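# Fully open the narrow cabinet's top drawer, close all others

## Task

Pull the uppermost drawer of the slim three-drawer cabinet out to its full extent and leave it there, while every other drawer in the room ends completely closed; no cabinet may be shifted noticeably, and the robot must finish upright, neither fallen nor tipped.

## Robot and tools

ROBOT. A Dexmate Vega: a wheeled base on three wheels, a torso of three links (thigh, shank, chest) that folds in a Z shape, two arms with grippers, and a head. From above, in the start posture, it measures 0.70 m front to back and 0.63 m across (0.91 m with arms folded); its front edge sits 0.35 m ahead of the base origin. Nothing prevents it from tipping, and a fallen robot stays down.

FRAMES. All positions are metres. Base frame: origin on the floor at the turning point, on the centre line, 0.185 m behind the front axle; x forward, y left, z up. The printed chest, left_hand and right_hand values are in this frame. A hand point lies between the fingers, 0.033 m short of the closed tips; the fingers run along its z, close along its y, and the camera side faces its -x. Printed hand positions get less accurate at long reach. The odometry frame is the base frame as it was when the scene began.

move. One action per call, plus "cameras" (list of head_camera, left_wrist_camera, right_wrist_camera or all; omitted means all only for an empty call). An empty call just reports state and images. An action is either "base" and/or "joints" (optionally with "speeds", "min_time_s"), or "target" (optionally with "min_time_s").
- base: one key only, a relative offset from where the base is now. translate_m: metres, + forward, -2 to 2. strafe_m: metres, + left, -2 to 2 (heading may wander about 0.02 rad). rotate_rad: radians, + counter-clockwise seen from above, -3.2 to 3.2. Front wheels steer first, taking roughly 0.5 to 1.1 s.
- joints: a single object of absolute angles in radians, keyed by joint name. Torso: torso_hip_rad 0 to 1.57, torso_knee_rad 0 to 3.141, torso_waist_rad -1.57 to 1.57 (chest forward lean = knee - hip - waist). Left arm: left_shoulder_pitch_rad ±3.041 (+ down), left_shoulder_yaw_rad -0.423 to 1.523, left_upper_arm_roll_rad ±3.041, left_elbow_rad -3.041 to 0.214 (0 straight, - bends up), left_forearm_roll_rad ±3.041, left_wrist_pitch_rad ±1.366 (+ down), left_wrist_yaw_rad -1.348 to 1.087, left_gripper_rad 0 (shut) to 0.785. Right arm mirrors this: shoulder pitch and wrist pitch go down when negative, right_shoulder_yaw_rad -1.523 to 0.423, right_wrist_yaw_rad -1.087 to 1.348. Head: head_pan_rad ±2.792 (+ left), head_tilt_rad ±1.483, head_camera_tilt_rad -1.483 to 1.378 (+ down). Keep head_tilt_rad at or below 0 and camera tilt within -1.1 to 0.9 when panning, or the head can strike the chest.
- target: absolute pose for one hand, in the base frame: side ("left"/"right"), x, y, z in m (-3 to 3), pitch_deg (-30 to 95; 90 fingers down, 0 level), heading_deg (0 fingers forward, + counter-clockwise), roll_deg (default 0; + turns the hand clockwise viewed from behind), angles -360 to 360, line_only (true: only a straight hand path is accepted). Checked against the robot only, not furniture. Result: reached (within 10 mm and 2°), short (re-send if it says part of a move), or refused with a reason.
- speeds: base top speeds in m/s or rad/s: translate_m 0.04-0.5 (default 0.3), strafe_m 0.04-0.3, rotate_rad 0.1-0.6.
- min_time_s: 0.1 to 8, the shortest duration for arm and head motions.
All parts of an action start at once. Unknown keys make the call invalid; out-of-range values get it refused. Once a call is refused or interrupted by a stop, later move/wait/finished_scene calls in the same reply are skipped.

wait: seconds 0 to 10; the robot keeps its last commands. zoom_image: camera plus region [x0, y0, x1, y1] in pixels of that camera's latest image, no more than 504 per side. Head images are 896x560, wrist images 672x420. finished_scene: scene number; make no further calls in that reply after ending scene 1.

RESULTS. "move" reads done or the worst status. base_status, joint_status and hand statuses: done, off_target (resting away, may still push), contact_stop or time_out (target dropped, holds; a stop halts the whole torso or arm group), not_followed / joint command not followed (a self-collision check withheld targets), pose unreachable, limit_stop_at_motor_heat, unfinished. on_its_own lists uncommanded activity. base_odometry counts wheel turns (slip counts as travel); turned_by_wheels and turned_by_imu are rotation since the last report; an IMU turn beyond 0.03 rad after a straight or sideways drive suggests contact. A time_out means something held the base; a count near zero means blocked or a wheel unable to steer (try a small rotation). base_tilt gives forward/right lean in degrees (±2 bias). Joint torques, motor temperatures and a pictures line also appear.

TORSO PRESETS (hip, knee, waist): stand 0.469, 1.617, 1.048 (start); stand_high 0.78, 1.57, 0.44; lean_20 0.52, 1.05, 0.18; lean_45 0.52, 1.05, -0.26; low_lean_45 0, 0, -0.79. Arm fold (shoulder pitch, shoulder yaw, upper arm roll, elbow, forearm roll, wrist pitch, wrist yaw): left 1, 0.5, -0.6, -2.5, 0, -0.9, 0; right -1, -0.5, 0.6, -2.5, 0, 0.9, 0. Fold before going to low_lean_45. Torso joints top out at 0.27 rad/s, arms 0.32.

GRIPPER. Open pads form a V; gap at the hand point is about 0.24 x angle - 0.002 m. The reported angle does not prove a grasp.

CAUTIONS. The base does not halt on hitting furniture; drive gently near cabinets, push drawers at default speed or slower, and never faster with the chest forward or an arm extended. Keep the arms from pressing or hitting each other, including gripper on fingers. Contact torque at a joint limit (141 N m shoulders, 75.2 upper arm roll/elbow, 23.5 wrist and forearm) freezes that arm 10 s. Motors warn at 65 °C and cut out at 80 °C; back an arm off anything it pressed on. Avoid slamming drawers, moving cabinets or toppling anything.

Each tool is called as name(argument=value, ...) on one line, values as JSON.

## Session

move(joints={"head_pan_rad": 0.0, "head_camera_tilt_rad": 0.3}, cameras=["head_camera"])

move(joints={"head_pan_rad": 1.4, "head_camera_tilt_rad": 0.3}, cameras=["head_camera"])

move(joints={"head_pan_rad": 2.7, "head_camera_tilt_rad": 0.4}, cameras=["head_camera"])

move(joints={"head_pan_rad": -1.7, "head_camera_tilt_rad": 0.4}, cameras=["head_camera"])

Scene clock: 0.87 s.
Joint torques (N m): left_arm=[5.08 0.87 -1.65 -3.67 0.24 -1.44 -0.14] | right_arm=[-5.84 -1.44 0.78 -1.99 0.26 2.31 -0.16]
Motor temperatures (°C): left_arm=[31 31 31 26 40 35 41] | right_arm=[30 27 33 31 36 36 33]
move: done
base_odometry: x=+0.000 y=+0.000 heading=+0.000
turned_by_wheels: +0.000
turned_by_imu: +0.000
base_tilt: forward=+0.0 right=+0.8
base_status: not commanded
joint_positions: torso_hip_rad=+0.469 torso_knee_rad=+1.617 torso_waist_rad=+1.048 left_shoulder_pitch_rad=+2.189 left_shoulder_yaw_rad=-0.007 left_upper_arm_roll_rad=+0.016 left_elbow_rad=-1.090 left_forearm_roll_rad=+0.013 left_wrist_pitch_rad=-0.515 left_wrist_yaw_rad=+0.020 left_gripper_rad=+0.005 right_shoulder_pitch_rad=-2.209 right_shoulder_yaw_rad=-0.016 right_upper_arm_roll_rad=+0.009 right_elbow_rad=-1.106 right_forearm_roll_rad=-0.010 right_wrist_pitch_rad=+0.494 right_wrist_yaw_rad=-0.018 right_gripper_rad=+0.005 head_pan_rad=+0.000 head_tilt_rad=+0.000 head_camera_tilt_rad=+0.300
joint_status: all done
chest: x=-0.0111 y=+0.0000 z=+1.4155 quat_wxyz=(+0.999, +0.000, +0.050, +0.000) (m; base frame)
left_hand: x=+0.1832 y=+0.2195 z=+0.6290 quat_wxyz=(+0.429, +0.002, +0.903, +0.000) pitch_deg=+39.1 heading_deg=-0.2 roll_deg=+0.1 back=up (m; base frame)
right_hand: x=+0.1700 y=-0.2462 z=+0.6246 quat_wxyz=(+0.418, -0.007, +0.908, -0.015) pitch_deg=+40.6 heading_deg=-1.6 roll_deg=-2.5 back=up (m; base frame)
pictures: head_camera

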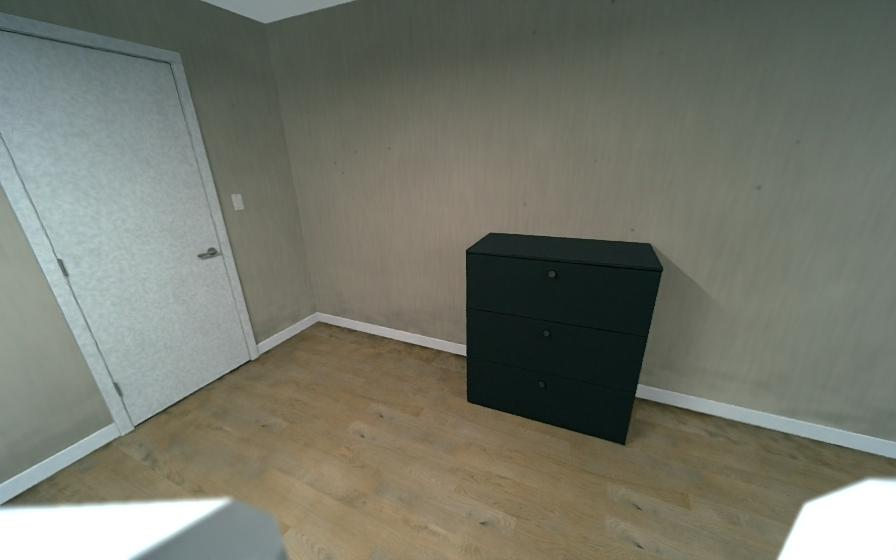

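Scene clock: 2.47 s.
Joint torques (N m): left_arm=[5.54 1.03 -1.6 -2.29 0.03 -1.36 -0.34] | right_arm=[-6.19 -1.55 0.66 -1.7 0.18 2.23 -0.12]
move: done
base_odometry: x=+0.000 y=+0.000 heading=+0.000
turned_by_wheels: +0.000
turned_by_imu: +0.000
base_tilt: forward=+0.1 right=+0.8
base_status: not commanded
joint_positions: torso_hip_rad=+0.469 torso_knee_rad=+1.617 torso_waist_rad=+1.048 left_shoulder_pitch_rad=+2.189 left_shoulder_yaw_rad=-0.007 left_upper_arm_roll_rad=+0.016 left_elbow_rad=-1.090 left_forearm_roll_rad=+0.013 left_wrist_pitch_rad=-0.515 left_wrist_yaw_rad=+0.020 left_gripper_rad=+0.005 right_shoulder_pitch_rad=-2.209 right_shoulder_yaw_rad=-0.016 right_upper_arm_roll_rad=+0.009 right_elbow_rad=-1.106 right_forearm_roll_rad=-0.010 right_wrist_pitch_rad=+0.494 right_wrist_yaw_rad=-0.018 right_gripper_rad=+0.005 head_pan_rad=+1.400 head_tilt_rad=+0.000 head_camera_tilt_rad=+0.300
joint_status: all done
chest: x=-0.0111 y=+0.0000 z=+1.4155 quat_wxyz=(+0.999, +0.000, +0.050, +0.000) (m; base frame)
left_hand: x=+0.1832 y=+0.2195 z=+0.6290 quat_wxyz=(+0.429, +0.002, +0.903, +0.000) pitch_deg=+39.1 heading_deg=-0.2 roll_deg=+0.1 back=up (m; base frame)
right_hand: x=+0.1700 y=-0.2462 z=+0.6246 quat_wxyz=(+0.418, -0.007, +0.908, -0.015) pitch_deg=+40.6 heading_deg=-1.6 roll_deg=-2.5 back=up (m; base frame)
pictures: head_camera

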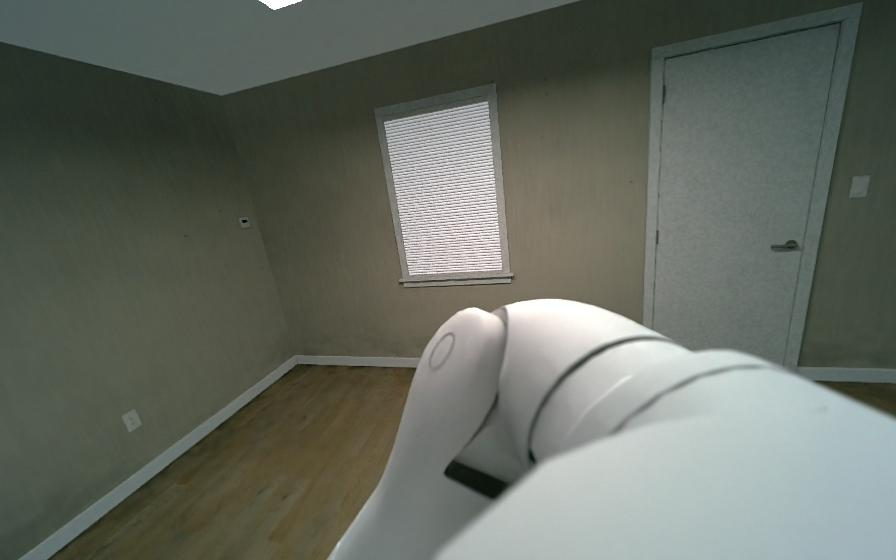

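Scene clock: 4.00 s.
Joint torques (N m): left_arm=[5.47 -0.56 -0.3 -3.39 0.07 -1.27 -0.02] | right_arm=[-6.3 -0.31 0.42 -3.07 0.12 2.18 0]
move: done
base_odometry: x=+0.000 y=+0.000 heading=+0.000
turned_by_wheels: +0.000
turned_by_imu: +0.000
base_tilt: forward=+0.0 right=+0.7
base_status: not commanded
joint_positions: torso_hip_rad=+0.469 torso_knee_rad=+1.617 torso_waist_rad=+1.048 left_shoulder_pitch_rad=+2.189 left_shoulder_yaw_rad=-0.007 left_upper_arm_roll_rad=+0.016 left_elbow_rad=-1.090 left_forearm_roll_rad=+0.013 left_wrist_pitch_rad=-0.515 left_wrist_yaw_rad=+0.020 left_gripper_rad=+0.005 right_shoulder_pitch_rad=-2.209 right_shoulder_yaw_rad=-0.016 right_upper_arm_roll_rad=+0.009 right_elbow_rad=-1.106 right_forearm_roll_rad=-0.010 right_wrist_pitch_rad=+0.494 right_wrist_yaw_rad=-0.018 right_gripper_rad=+0.005 head_pan_rad=+2.700 head_tilt_rad=+0.000 head_camera_tilt_rad=+0.400
joint_status: all done
chest: x=-0.0111 y=+0.0000 z=+1.4155 quat_wxyz=(+0.999, +0.000, +0.050, +0.000) (m; base frame)
left_hand: x=+0.1832 y=+0.2195 z=+0.6290 quat_wxyz=(+0.429, +0.002, +0.903, +0.000) pitch_deg=+39.1 heading_deg=-0.2 roll_deg=+0.1 back=up (m; base frame)
right_hand: x=+0.1700 y=-0.2462 z=+0.6246 quat_wxyz=(+0.418, -0.007, +0.908, -0.015) pitch_deg=+40.6 heading_deg=-1.6 roll_deg=-2.5 back=up (m; base frame)
pictures: head_camera

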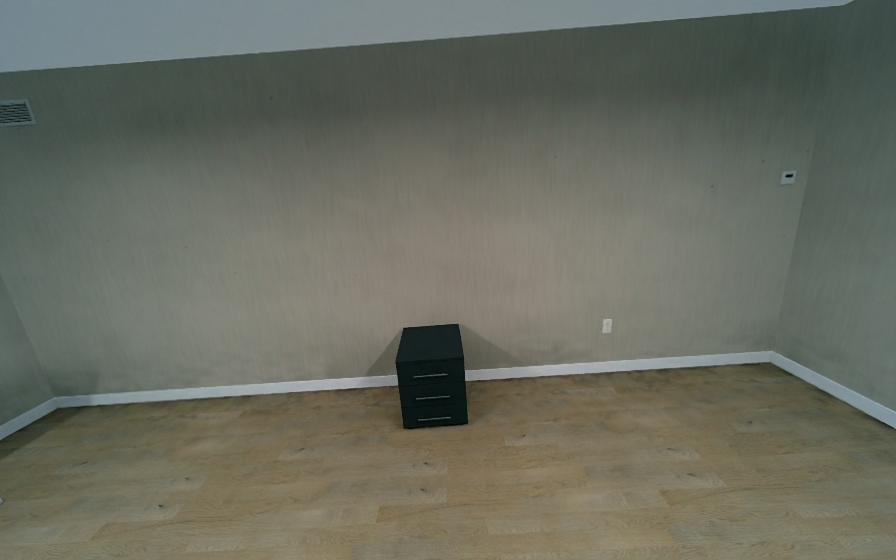

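Scene clock: 7.60 s.
Joint torques (N m): left_arm=[6.31 -0.75 -0.32 -2.91 0.18 -1.7 0.05] | right_arm=[-6.11 -2.18 0.72 -2.65 0.08 2.54 -0.11]
move: done
base_odometry: x=+0.000 y=+0.000 heading=+0.000
turned_by_wheels: +0.000
turned_by_imu: +0.000
base_tilt: forward=+0.0 right=+0.7
base_status: not commanded
joint_positions: torso_hip_rad=+0.469 torso_knee_rad=+1.617 torso_waist_rad=+1.048 left_shoulder_pitch_rad=+2.189 left_shoulder_yaw_rad=-0.007 left_upper_arm_roll_rad=+0.016 left_elbow_rad=-1.090 left_forearm_roll_rad=+0.013 left_wrist_pitch_rad=-0.515 left_wrist_yaw_rad=+0.020 left_gripper_rad=+0.005 right_shoulder_pitch_rad=-2.209 right_shoulder_yaw_rad=-0.016 right_upper_arm_roll_rad=+0.009 right_elbow_rad=-1.106 right_forearm_roll_rad=-0.010 right_wrist_pitch_rad=+0.494 right_wrist_yaw_rad=-0.018 right_gripper_rad=+0.005 head_pan_rad=-1.700 head_tilt_rad=+0.000 head_camera_tilt_rad=+0.400
joint_status: all done
chest: x=-0.0111 y=+0.0000 z=+1.4155 quat_wxyz=(+0.999, +0.000, +0.050, +0.000) (m; base frame)
left_hand: x=+0.1832 y=+0.2195 z=+0.6290 quat_wxyz=(+0.429, +0.002, +0.903, +0.000) pitch_deg=+39.1 heading_deg=-0.2 roll_deg=+0.1 back=up (m; base frame)
right_hand: x=+0.1700 y=-0.2462 z=+0.6246 quat_wxyz=(+0.418, -0.007, +0.908, -0.015) pitch_deg=+40.6 heading_deg=-1.6 roll_deg=-2.5 back=up (m; base frame)
pictures: head_camera

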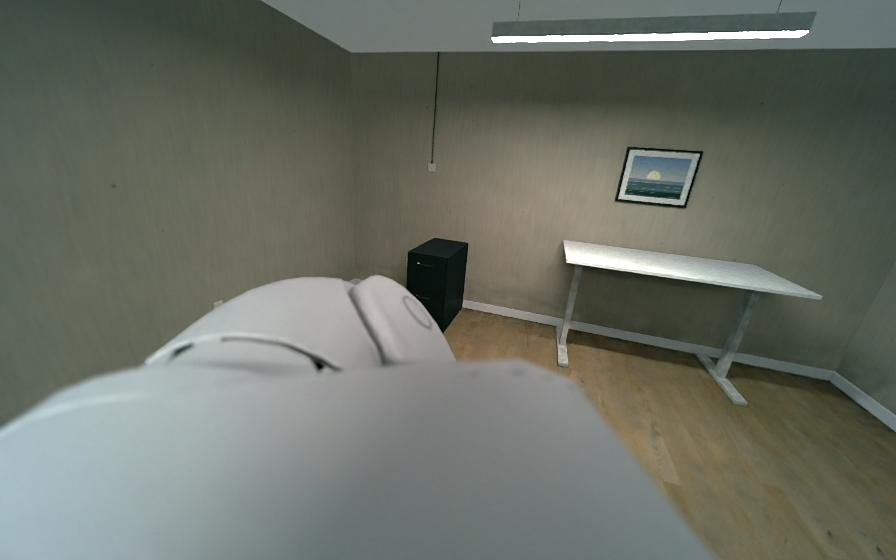

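move(base={"rotate_rad": 2.74}, joints={"head_pan_rad": 0, "head_camera_tilt_rad": 0.6, "right_elbow_rad": -2.0, "left_shoulder_pitch_rad": 1.18, "left_shoulder_yaw_rad": 0.018, "left_upper_arm_roll_rad": 0.24, "left_elbow_rad": -0.89, "left_forearm_roll_rad": 1.4, "left_wrist_pitch_rad": 0.174, "left_wrist_yaw_rad": 0.5, "left_gripper_rad": 0.35}, cameras=["head_camera"])

Scene clock: 15.57 s.
Joint torques (N m): left_arm=[-25.89 2.75 1.71 -6.34 0.4 -0.37 1.11] | right_arm=[0.48 -1.48 0.65 -9.39 0.06 2.72 0.01]
move: done
base_odometry: x=+0.003 y=+0.000 heading=+2.748
turned_by_wheels: +2.748
turned_by_imu: +2.734
base_tilt: forward=+0.0 right=+0.8
base_status: done
joint_positions: torso_hip_rad=+0.469 torso_knee_rad=+1.617 torso_waist_rad=+1.048 left_shoulder_pitch_rad=+1.182 left_shoulder_yaw_rad=+0.018 left_upper_arm_roll_rad=+0.239 left_elbow_rad=-0.890 left_forearm_roll_rad=+1.398 left_wrist_pitch_rad=+0.173 left_wrist_yaw_rad=+0.499 left_gripper_rad=+0.350 right_shoulder_pitch_rad=-2.209 right_shoulder_yaw_rad=-0.016 right_upper_arm_roll_rad=+0.009 right_elbow_rad=-2.000 right_forearm_roll_rad=-0.010 right_wrist_pitch_rad=+0.494 right_wrist_yaw_rad=-0.018 right_gripper_rad=+0.005 head_pan_rad=+0.000 head_tilt_rad=+0.000 head_camera_tilt_rad=+0.600
joint_status: all done
chest: x=-0.0111 y=+0.0000 z=+1.4155 quat_wxyz=(+0.999, +0.000, +0.050, +0.000) (m; base frame)
left_hand: x=+0.7410 y=+0.1806 z=+0.9883 quat_wxyz=(+0.523, +0.475, +0.479, +0.521) pitch_deg=-5.1 heading_deg=+0.1 roll_deg=+89.6 (m; base frame)
right_hand: x=+0.4406 y=-0.2367 z=+1.0884 quat_wxyz=(+0.769, -0.006, +0.639, -0.012) pitch_deg=-10.6 heading_deg=-0.3 roll_deg=-1.4 back=up (m; base frame)
pictures: head_camera

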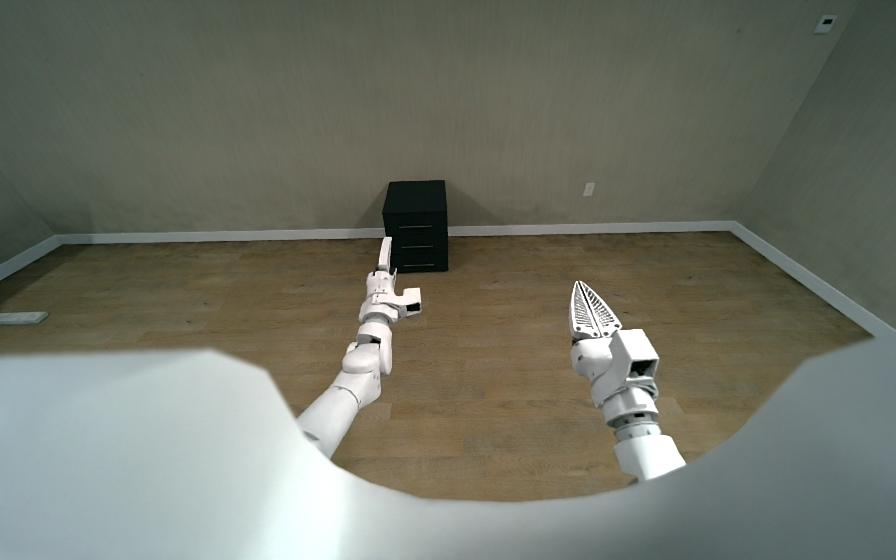

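move(base={"rotate_rad": 0.045})

move(base={"translate_m": 1.28}, speeds={"translate_m": 0.4}, joints={"torso_hip_rad": 0.05, "torso_knee_rad": 0.6, "torso_waist_rad": 0.05, "head_camera_tilt_rad": 0.55}, cameras=["head_camera", "left_wrist_camera"])

Scene clock: 17.57 s.
Joint torques (N m): left_arm=[-26.93 -0.32 1.13 -6.68 0.53 -0.37 1.16] | right_arm=[0.45 -1.46 0.81 -8.21 0.18 2.49 0.03]
move: done
base_odometry: x=+0.003 y=+0.000 heading=+2.793
turned_by_wheels: +0.045
turned_by_imu: +0.045
base_tilt: forward=+0.1 right=+0.8
base_status: done
joint_positions: torso_hip_rad=+0.469 torso_knee_rad=+1.617 torso_waist_rad=+1.048 left_shoulder_pitch_rad=+1.180 left_shoulder_yaw_rad=+0.018 left_upper_arm_roll_rad=+0.240 left_elbow_rad=-0.890 left_forearm_roll_rad=+1.400 left_wrist_pitch_rad=+0.174 left_wrist_yaw_rad=+0.500 left_gripper_rad=+0.350 right_shoulder_pitch_rad=-2.209 right_shoulder_yaw_rad=-0.016 right_upper_arm_roll_rad=+0.009 right_elbow_rad=-2.000 right_forearm_roll_rad=-0.010 right_wrist_pitch_rad=+0.494 right_wrist_yaw_rad=-0.018 right_gripper_rad=+0.005 head_pan_rad=+0.000 head_tilt_rad=+0.000 head_camera_tilt_rad=+0.600
joint_status: not commanded
chest: x=-0.0111 y=+0.0000 z=+1.4155 quat_wxyz=(+0.999, +0.000, +0.050, +0.000) (m; base frame)
left_hand: x=+0.7416 y=+0.1805 z=+0.9897 quat_wxyz=(+0.523, +0.475, +0.478, +0.522) pitch_deg=-5.3 heading_deg=+0.1 roll_deg=+89.8 (m; base frame)
right_hand: x=+0.4406 y=-0.2367 z=+1.0884 quat_wxyz=(+0.769, -0.006, +0.639, -0.012) pitch_deg=-10.6 heading_deg=-0.3 roll_deg=-1.4 back=up (m; base frame)
pictures: none

Scene clock: 22.90 s.
Joint torques (N m): left_arm=[-14.78 2.05 1.9 -3.67 0.73 -0.39 1.05] | right_arm=[-8.41 -1.16 0.63 -6.84 0.17 3.7 -0.19]
move: done
base_odometry: x=-1.200 y=+0.435 heading=+2.794
turned_by_wheels: +0.001
turned_by_imu: +0.000
base_tilt: forward=+0.0 right=+0.7
base_status: done
joint_positions: torso_hip_rad=+0.050 torso_knee_rad=+0.600 torso_waist_rad=+0.050 left_shoulder_pitch_rad=+1.180 left_shoulder_yaw_rad=+0.018 left_upper_arm_roll_rad=+0.240 left_elbow_rad=-0.890 left_forearm_roll_rad=+1.400 left_wrist_pitch_rad=+0.174 left_wrist_yaw_rad=+0.500 left_gripper_rad=+0.350 right_shoulder_pitch_rad=-2.209 right_shoulder_yaw_rad=-0.016 right_upper_arm_roll_rad=+0.009 right_elbow_rad=-2.000 right_forearm_roll_rad=-0.010 right_wrist_pitch_rad=+0.494 right_wrist_yaw_rad=-0.018 right_gripper_rad=+0.005 head_pan_rad=+0.000 head_tilt_rad=+0.000 head_camera_tilt_rad=+0.550
joint_status: all done
chest: x=+0.0220 y=+0.0000 z=+1.1198 quat_wxyz=(+0.969, +0.000, +0.247, +0.000) (m; base frame)
left_hand: x=+0.5495 y=+0.1805 z=+0.4345 quat_wxyz=(+0.418, +0.569, +0.572, +0.417) pitch_deg=+17.7 heading_deg=+0.1 roll_deg=+89.8 (m; base frame)
right_hand: x=+0.3108 y=-0.2367 z=+0.6427 quat_wxyz=(+0.627, -0.008, +0.779, -0.010) pitch_deg=+12.3 heading_deg=-0.3 roll_deg=-1.5 back=up (m; base frame)
pictures: head_camera, left_wrist_camera

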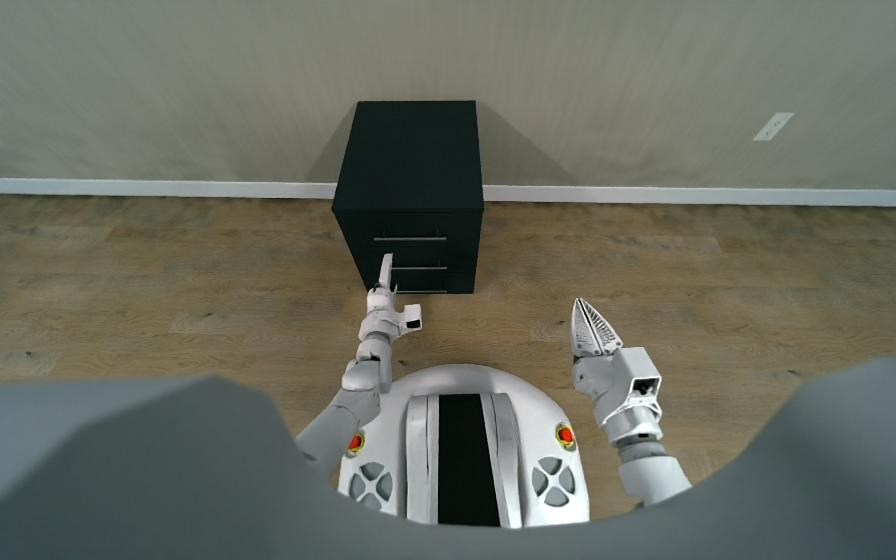

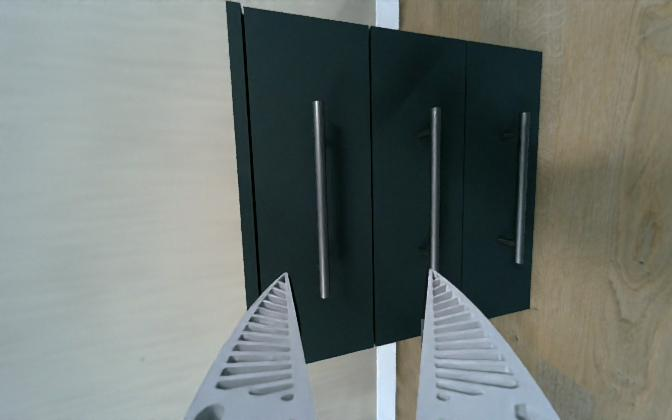

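move(target={"side": "left", "x": 0.60, "y": 0.145, "z": 0.43, "pitch_deg": 8, "heading_deg": 0, "roll_deg": 90}, cameras=["head_camera", "left_wrist_camera"])

Scene clock: 24.03 s.
Joint torques (N m): left_arm=[-12.95 1.53 1.26 -4.7 0.71 0.62 1.2] | right_arm=[-7.69 -1.43 1 -7.22 -0.02 2.4 -0.08]
move: refused
base_odometry: x=-1.200 y=+0.435 heading=+2.794
turned_by_wheels: +0.000
turned_by_imu: +0.000
base_tilt: forward=+0.1 right=+0.7
base_status: not commanded
joint_positions: torso_hip_rad=+0.050 torso_knee_rad=+0.600 torso_waist_rad=+0.050 left_shoulder_pitch_rad=+1.180 left_shoulder_yaw_rad=+0.018 left_upper_arm_roll_rad=+0.240 left_elbow_rad=-0.890 left_forearm_roll_rad=+1.400 left_wrist_pitch_rad=+0.174 left_wrist_yaw_rad=+0.500 left_gripper_rad=+0.350 right_shoulder_pitch_rad=-2.209 right_shoulder_yaw_rad=-0.016 right_upper_arm_roll_rad=+0.009 right_elbow_rad=-2.000 right_forearm_roll_rad=-0.010 right_wrist_pitch_rad=+0.494 right_wrist_yaw_rad=-0.018 right_gripper_rad=+0.005 head_pan_rad=+0.000 head_tilt_rad=+0.000 head_camera_tilt_rad=+0.550
joint_status: not commanded
chest: x=+0.0220 y=+0.0000 z=+1.1198 quat_wxyz=(+0.969, +0.000, +0.247, +0.000) (m; base frame)
left_hand: x=+0.5495 y=+0.1805 z=+0.4345 quat_wxyz=(+0.418, +0.569, +0.572, +0.417) pitch_deg=+17.7 heading_deg=+0.1 roll_deg=+89.8 (m; base frame)
left_hand_status: refused: no posture of the arm gets there (out of reach): the closest leaves the hand 4.1 cm and 0 deg from the pose. Nothing moved.
right_hand: x=+0.3108 y=-0.2367 z=+0.6427 quat_wxyz=(+0.627, -0.008, +0.779, -0.010) pitch_deg=+12.3 heading_deg=-0.3 roll_deg=-1.5 back=up (m; base frame)
pictures: head_camera, left_wrist_camera

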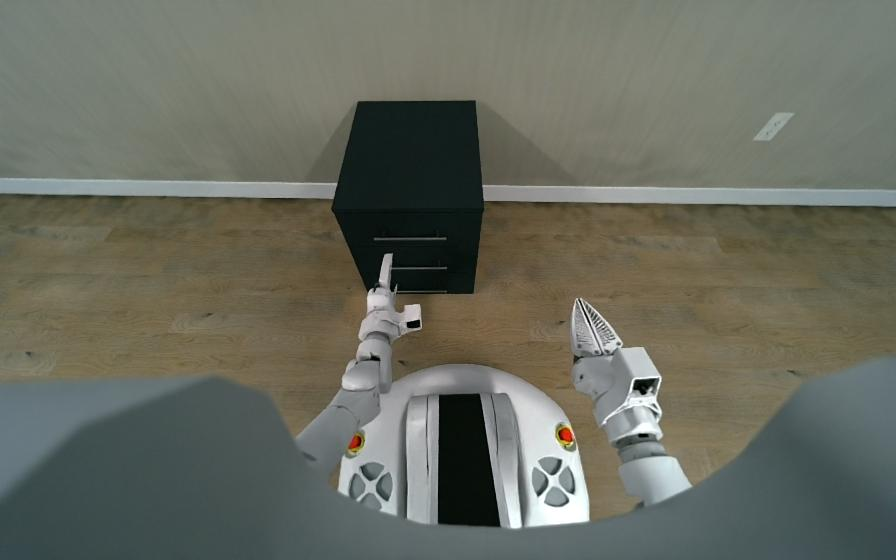

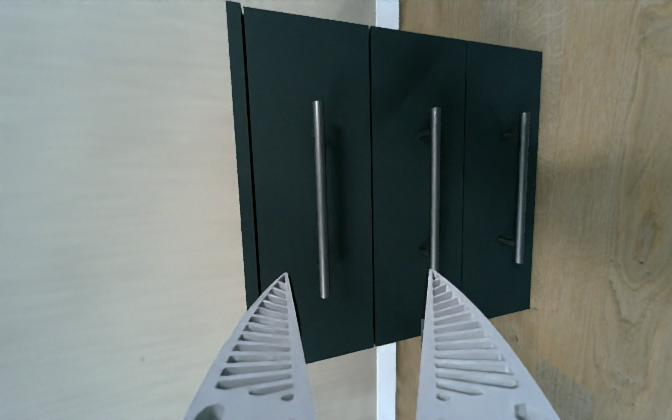

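move(target={"side": "left", "x": 0.55, "y": 0.145, "z": 0.433, "pitch_deg": 18, "heading_deg": 0, "roll_deg": 90})

move(base={"translate_m": 0.11}, joints={"left_gripper_rad": 0.22}, cameras=["left_wrist_camera"])

Scene clock: 25.90 s.
Joint torques (N m): left_arm=[-16.08 -4.53 3.06 -4.27 0.6 0.37 0.89] | right_arm=[-8.02 -0.54 0.98 -5.5 0.33 2.53 0]
move: done
base_odometry: x=-1.200 y=+0.435 heading=+2.794
turned_by_wheels: +0.000
turned_by_imu: +0.000
base_tilt: forward=+0.1 right=+0.8
base_status: not commanded
joint_positions: torso_hip_rad=+0.050 torso_knee_rad=+0.600 torso_waist_rad=+0.050 left_shoulder_pitch_rad=+1.156 left_shoulder_yaw_rad=-0.042 left_upper_arm_roll_rad=+0.267 left_elbow_rad=-0.842 left_forearm_roll_rad=+1.422 left_wrist_pitch_rad=+0.227 left_wrist_yaw_rad=+0.511 left_gripper_rad=+0.350 right_shoulder_pitch_rad=-2.209 right_shoulder_yaw_rad=-0.016 right_upper_arm_roll_rad=+0.009 right_elbow_rad=-2.000 right_forearm_roll_rad=-0.010 right_wrist_pitch_rad=+0.494 right_wrist_yaw_rad=-0.018 right_gripper_rad=+0.005 head_pan_rad=+0.000 head_tilt_rad=+0.000 head_camera_tilt_rad=+0.550
joint_status: not commanded
chest: x=+0.0220 y=+0.0000 z=+1.1198 quat_wxyz=(+0.969, +0.000, +0.247, +0.000) (m; base frame)
left_hand: x=+0.5498 y=+0.1474 z=+0.4328 quat_wxyz=(+0.415, +0.572, +0.572, +0.416) pitch_deg=+18.0 heading_deg=+0.0 roll_deg=+90.0 (m; base frame)
left_hand_status: reached (straight line, planned for 0.5 s): 2 mm and 0.0 deg off.
right_hand: x=+0.3108 y=-0.2367 z=+0.6427 quat_wxyz=(+0.627, -0.008, +0.779, -0.010) pitch_deg=+12.3 heading_deg=-0.3 roll_deg=-1.5 back=up (m; base frame)
pictures: none

Scene clock: 27.57 s.
Joint torques (N m): left_arm=[-17.51 -7.11 2.74 -4.12 0.76 0.19 1.15] | right_arm=[-7.67 -1.15 0.48 -6.95 0.07 2.98 0.06]
move: done
base_odometry: x=-1.304 y=+0.473 heading=+2.795
turned_by_wheels: +0.001
turned_by_imu: +0.000
base_tilt: forward=+0.0 right=+0.8
base_status: done
joint_positions: torso_hip_rad=+0.050 torso_knee_rad=+0.600 torso_waist_rad=+0.050 left_shoulder_pitch_rad=+1.154 left_shoulder_yaw_rad=-0.046 left_upper_arm_roll_rad=+0.269 left_elbow_rad=-0.839 left_forearm_roll_rad=+1.423 left_wrist_pitch_rad=+0.230 left_wrist_yaw_rad=+0.512 left_gripper_rad=+0.220 right_shoulder_pitch_rad=-2.209 right_shoulder_yaw_rad=-0.016 right_upper_arm_roll_rad=+0.009 right_elbow_rad=-2.000 right_forearm_roll_rad=-0.010 right_wrist_pitch_rad=+0.494 right_wrist_yaw_rad=-0.018 right_gripper_rad=+0.005 head_pan_rad=+0.000 head_tilt_rad=+0.000 head_camera_tilt_rad=+0.550
joint_status: all done
chest: x=+0.0220 y=+0.0000 z=+1.1198 quat_wxyz=(+0.969, +0.000, +0.247, +0.000) (m; base frame)
left_hand: x=+0.5498 y=+0.1453 z=+0.4328 quat_wxyz=(+0.415, +0.572, +0.572, +0.416) pitch_deg=+18.0 heading_deg=+0.0 roll_deg=-90.0 (m; base frame)
right_hand: x=+0.3108 y=-0.2367 z=+0.6426 quat_wxyz=(+0.627, -0.008, +0.779, -0.010) pitch_deg=+12.3 heading_deg=-0.3 roll_deg=-1.5 back=up (m; base frame)
pictures: left_wrist_camera

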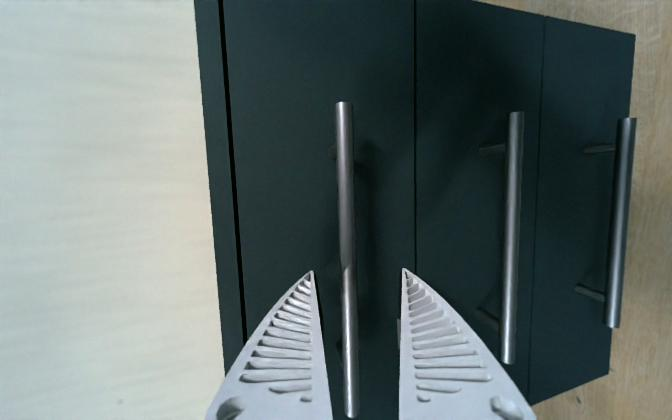

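move(base={"translate_m": 0.023})

move(joints={"left_gripper_rad": 0.0}, cameras=["left_wrist_camera"])

Scene clock: 29.03 s.
Joint torques (N m): left_arm=[-17.23 -4.05 0.49 -4.08 0.09 -0.74 -1.61] | right_arm=[-6.8 -0.36 0.55 -5.82 0.21 2.77 -0.22]
move: done
base_odometry: x=-1.325 y=+0.481 heading=+2.796
turned_by_wheels: +0.001
turned_by_imu: +0.001
base_tilt: forward=+0.0 right=+0.8
base_status: done
joint_positions: torso_hip_rad=+0.050 torso_knee_rad=+0.600 torso_waist_rad=+0.050 left_shoulder_pitch_rad=+1.154 left_shoulder_yaw_rad=-0.046 left_upper_arm_roll_rad=+0.269 left_elbow_rad=-0.839 left_forearm_roll_rad=+1.423 left_wrist_pitch_rad=+0.230 left_wrist_yaw_rad=+0.513 left_gripper_rad=+0.220 right_shoulder_pitch_rad=-2.209 right_shoulder_yaw_rad=-0.016 right_upper_arm_roll_rad=+0.009 right_elbow_rad=-2.000 right_forearm_roll_rad=-0.010 right_wrist_pitch_rad=+0.494 right_wrist_yaw_rad=-0.018 right_gripper_rad=+0.005 head_pan_rad=+0.000 head_tilt_rad=+0.000 head_camera_tilt_rad=+0.550
joint_status: not commanded
chest: x=+0.0218 y=+0.0000 z=+1.1199 quat_wxyz=(+0.969, +0.000, +0.247, +0.000) (m; base frame)
left_hand: x=+0.5498 y=+0.1451 z=+0.4332 quat_wxyz=(+0.416, +0.572, +0.572, +0.416) pitch_deg=+18.0 heading_deg=+0.0 roll_deg=-90.0 (m; base frame)
right_hand: x=+0.3107 y=-0.2367 z=+0.6428 quat_wxyz=(+0.627, -0.008, +0.779, -0.010) pitch_deg=+12.3 heading_deg=-0.3 roll_deg=-1.5 back=up (m; base frame)
pictures: none

Scene clock: 29.80 s.
Joint torques (N m): left_arm=[-13.42 -5.04 0.27 -5.27 0.17 0.44 0.95] | right_arm=[-7.71 -1.93 0.06 -5.97 0.19 2.97 0.02]
move: done
base_odometry: x=-1.325 y=+0.481 heading=+2.795
turned_by_wheels: +0.000
turned_by_imu: +0.000
base_tilt: forward=+0.1 right=+0.7
base_status: not commanded
joint_positions: torso_hip_rad=+0.050 torso_knee_rad=+0.600 torso_waist_rad=+0.050 left_shoulder_pitch_rad=+1.154 left_shoulder_yaw_rad=-0.046 left_upper_arm_roll_rad=+0.269 left_elbow_rad=-0.839 left_forearm_roll_rad=+1.423 left_wrist_pitch_rad=+0.230 left_wrist_yaw_rad=+0.512 left_gripper_rad=+0.000 right_shoulder_pitch_rad=-2.209 right_shoulder_yaw_rad=-0.016 right_upper_arm_roll_rad=+0.009 right_elbow_rad=-2.000 right_forearm_roll_rad=-0.010 right_wrist_pitch_rad=+0.494 right_wrist_yaw_rad=-0.018 right_gripper_rad=+0.005 head_pan_rad=+0.000 head_tilt_rad=+0.000 head_camera_tilt_rad=+0.550
joint_status: all done
chest: x=+0.0219 y=+0.0000 z=+1.1198 quat_wxyz=(+0.969, +0.000, +0.247, +0.000) (m; base frame)
left_hand: x=+0.5498 y=+0.1451 z=+0.4329 quat_wxyz=(+0.416, +0.572, +0.572, +0.416) pitch_deg=+18.0 heading_deg=+0.0 roll_deg=-90.0 (m; base frame)
right_hand: x=+0.3107 y=-0.2367 z=+0.6427 quat_wxyz=(+0.627, -0.008, +0.779, -0.010) pitch_deg=+12.3 heading_deg=-0.3 roll_deg=-1.5 back=up (m; base frame)
pictures: left_wrist_camera

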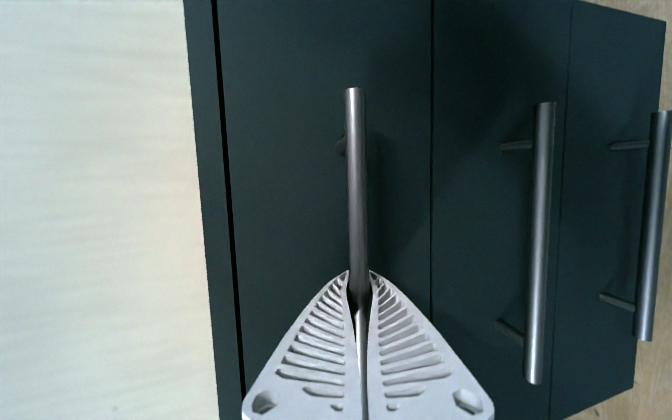

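move(base={"translate_m": -0.33}, speeds={"translate_m": 0.16})

move(base={"translate_m": -0.09}, speeds={"translate_m": 0.06}, cameras=["head_camera", "left_wrist_camera"])

Scene clock: 33.23 s.
Joint torques (N m): left_arm=[-6.06 -6.59 3.94 -4.97 2.23 -2.36 0.95] | right_arm=[-8.04 -0.88 0.57 -6.3 0.01 2.65 -0.22]
move: done
base_odometry: x=-1.015 y=+0.369 heading=+2.797
turned_by_wheels: +0.001
turned_by_imu: +0.003
base_tilt: forward=+0.0 right=+0.8
base_status: done
joint_positions: torso_hip_rad=+0.050 torso_knee_rad=+0.600 torso_waist_rad=+0.050 left_shoulder_pitch_rad=+1.154 left_shoulder_yaw_rad=-0.046 left_upper_arm_roll_rad=+0.269 left_elbow_rad=-0.839 left_forearm_roll_rad=+1.423 left_wrist_pitch_rad=+0.231 left_wrist_yaw_rad=+0.512 left_gripper_rad=+0.000 right_shoulder_pitch_rad=-2.209 right_shoulder_yaw_rad=-0.016 right_upper_arm_roll_rad=+0.009 right_elbow_rad=-2.000 right_forearm_roll_rad=-0.010 right_wrist_pitch_rad=+0.494 right_wrist_yaw_rad=-0.018 right_gripper_rad=+0.005 head_pan_rad=+0.000 head_tilt_rad=+0.000 head_camera_tilt_rad=+0.550
joint_status: not commanded
chest: x=+0.0220 y=+0.0000 z=+1.1198 quat_wxyz=(+0.969, +0.000, +0.247, +0.000) (m; base frame)
left_hand: x=+0.5499 y=+0.1456 z=+0.4329 quat_wxyz=(+0.415, +0.572, +0.572, +0.416) pitch_deg=+18.0 heading_deg=+0.1 roll_deg=-90.0 (m; base frame)
right_hand: x=+0.3108 y=-0.2367 z=+0.6427 quat_wxyz=(+0.627, -0.008, +0.779, -0.010) pitch_deg=+12.3 heading_deg=-0.3 roll_deg=-1.5 back=up (m; base frame)
pictures: none

Scene clock: 35.43 s.
Joint torques (N m): left_arm=[-6.5 -5.96 2.42 -4.19 0.51 -0.96 0.8] | right_arm=[-7.5 -0.05 0.42 -5.71 -0.05 2.68 0.06]
move: done
base_odometry: x=-0.930 y=+0.339 heading=+2.798
turned_by_wheels: +0.001
turned_by_imu: +0.001
base_tilt: forward=+0.0 right=+0.8
base_status: done
joint_positions: torso_hip_rad=+0.050 torso_knee_rad=+0.600 torso_waist_rad=+0.050 left_shoulder_pitch_rad=+1.154 left_shoulder_yaw_rad=-0.046 left_upper_arm_roll_rad=+0.269 left_elbow_rad=-0.839 left_forearm_roll_rad=+1.423 left_wrist_pitch_rad=+0.230 left_wrist_yaw_rad=+0.512 left_gripper_rad=+0.000 right_shoulder_pitch_rad=-2.209 right_shoulder_yaw_rad=-0.016 right_upper_arm_roll_rad=+0.009 right_elbow_rad=-2.000 right_forearm_roll_rad=-0.010 right_wrist_pitch_rad=+0.494 right_wrist_yaw_rad=-0.018 right_gripper_rad=+0.005 head_pan_rad=+0.000 head_tilt_rad=+0.000 head_camera_tilt_rad=+0.550
joint_status: not commanded
chest: x=+0.0219 y=+0.0000 z=+1.1198 quat_wxyz=(+0.969, +0.000, +0.247, +0.000) (m; base frame)
left_hand: x=+0.5500 y=+0.1452 z=+0.4331 quat_wxyz=(+0.416, +0.572, +0.572, +0.416) pitch_deg=+18.0 heading_deg=+0.0 roll_deg=-90.0 (m; base frame)
right_hand: x=+0.3107 y=-0.2367 z=+0.6427 quat_wxyz=(+0.627, -0.008, +0.779, -0.010) pitch_deg=+12.3 heading_deg=-0.3 roll_deg=-1.5 back=up (m; base frame)
pictures: head_camera, left_wrist_camera

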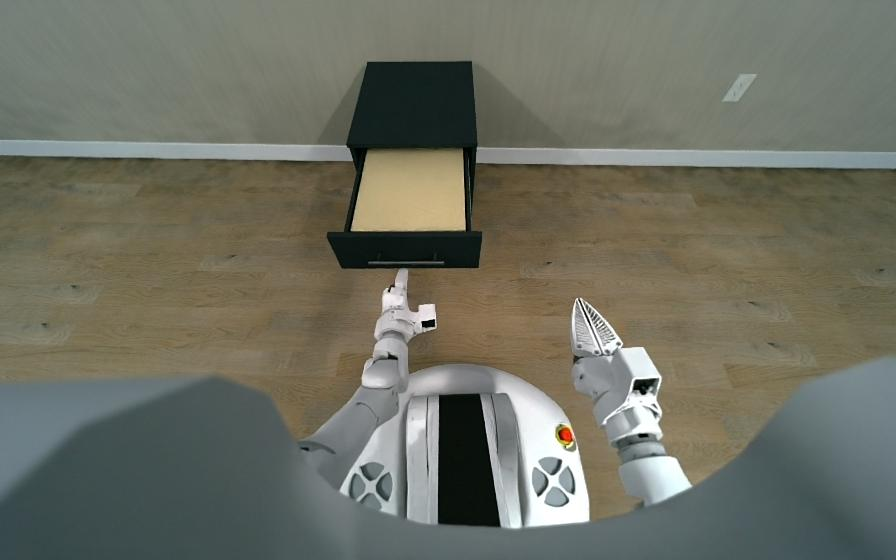

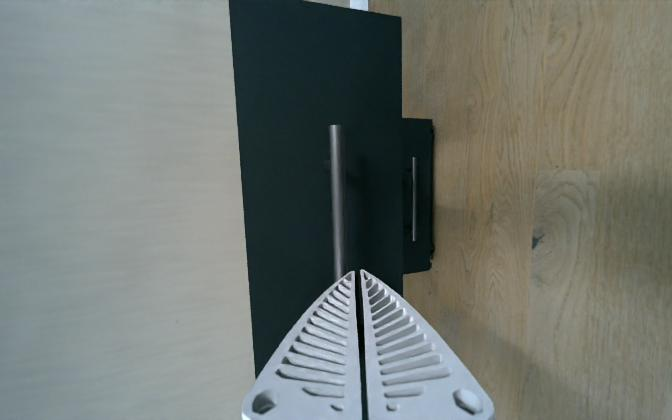

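finished_scene(scene=2)

The scene is finished: the task was done.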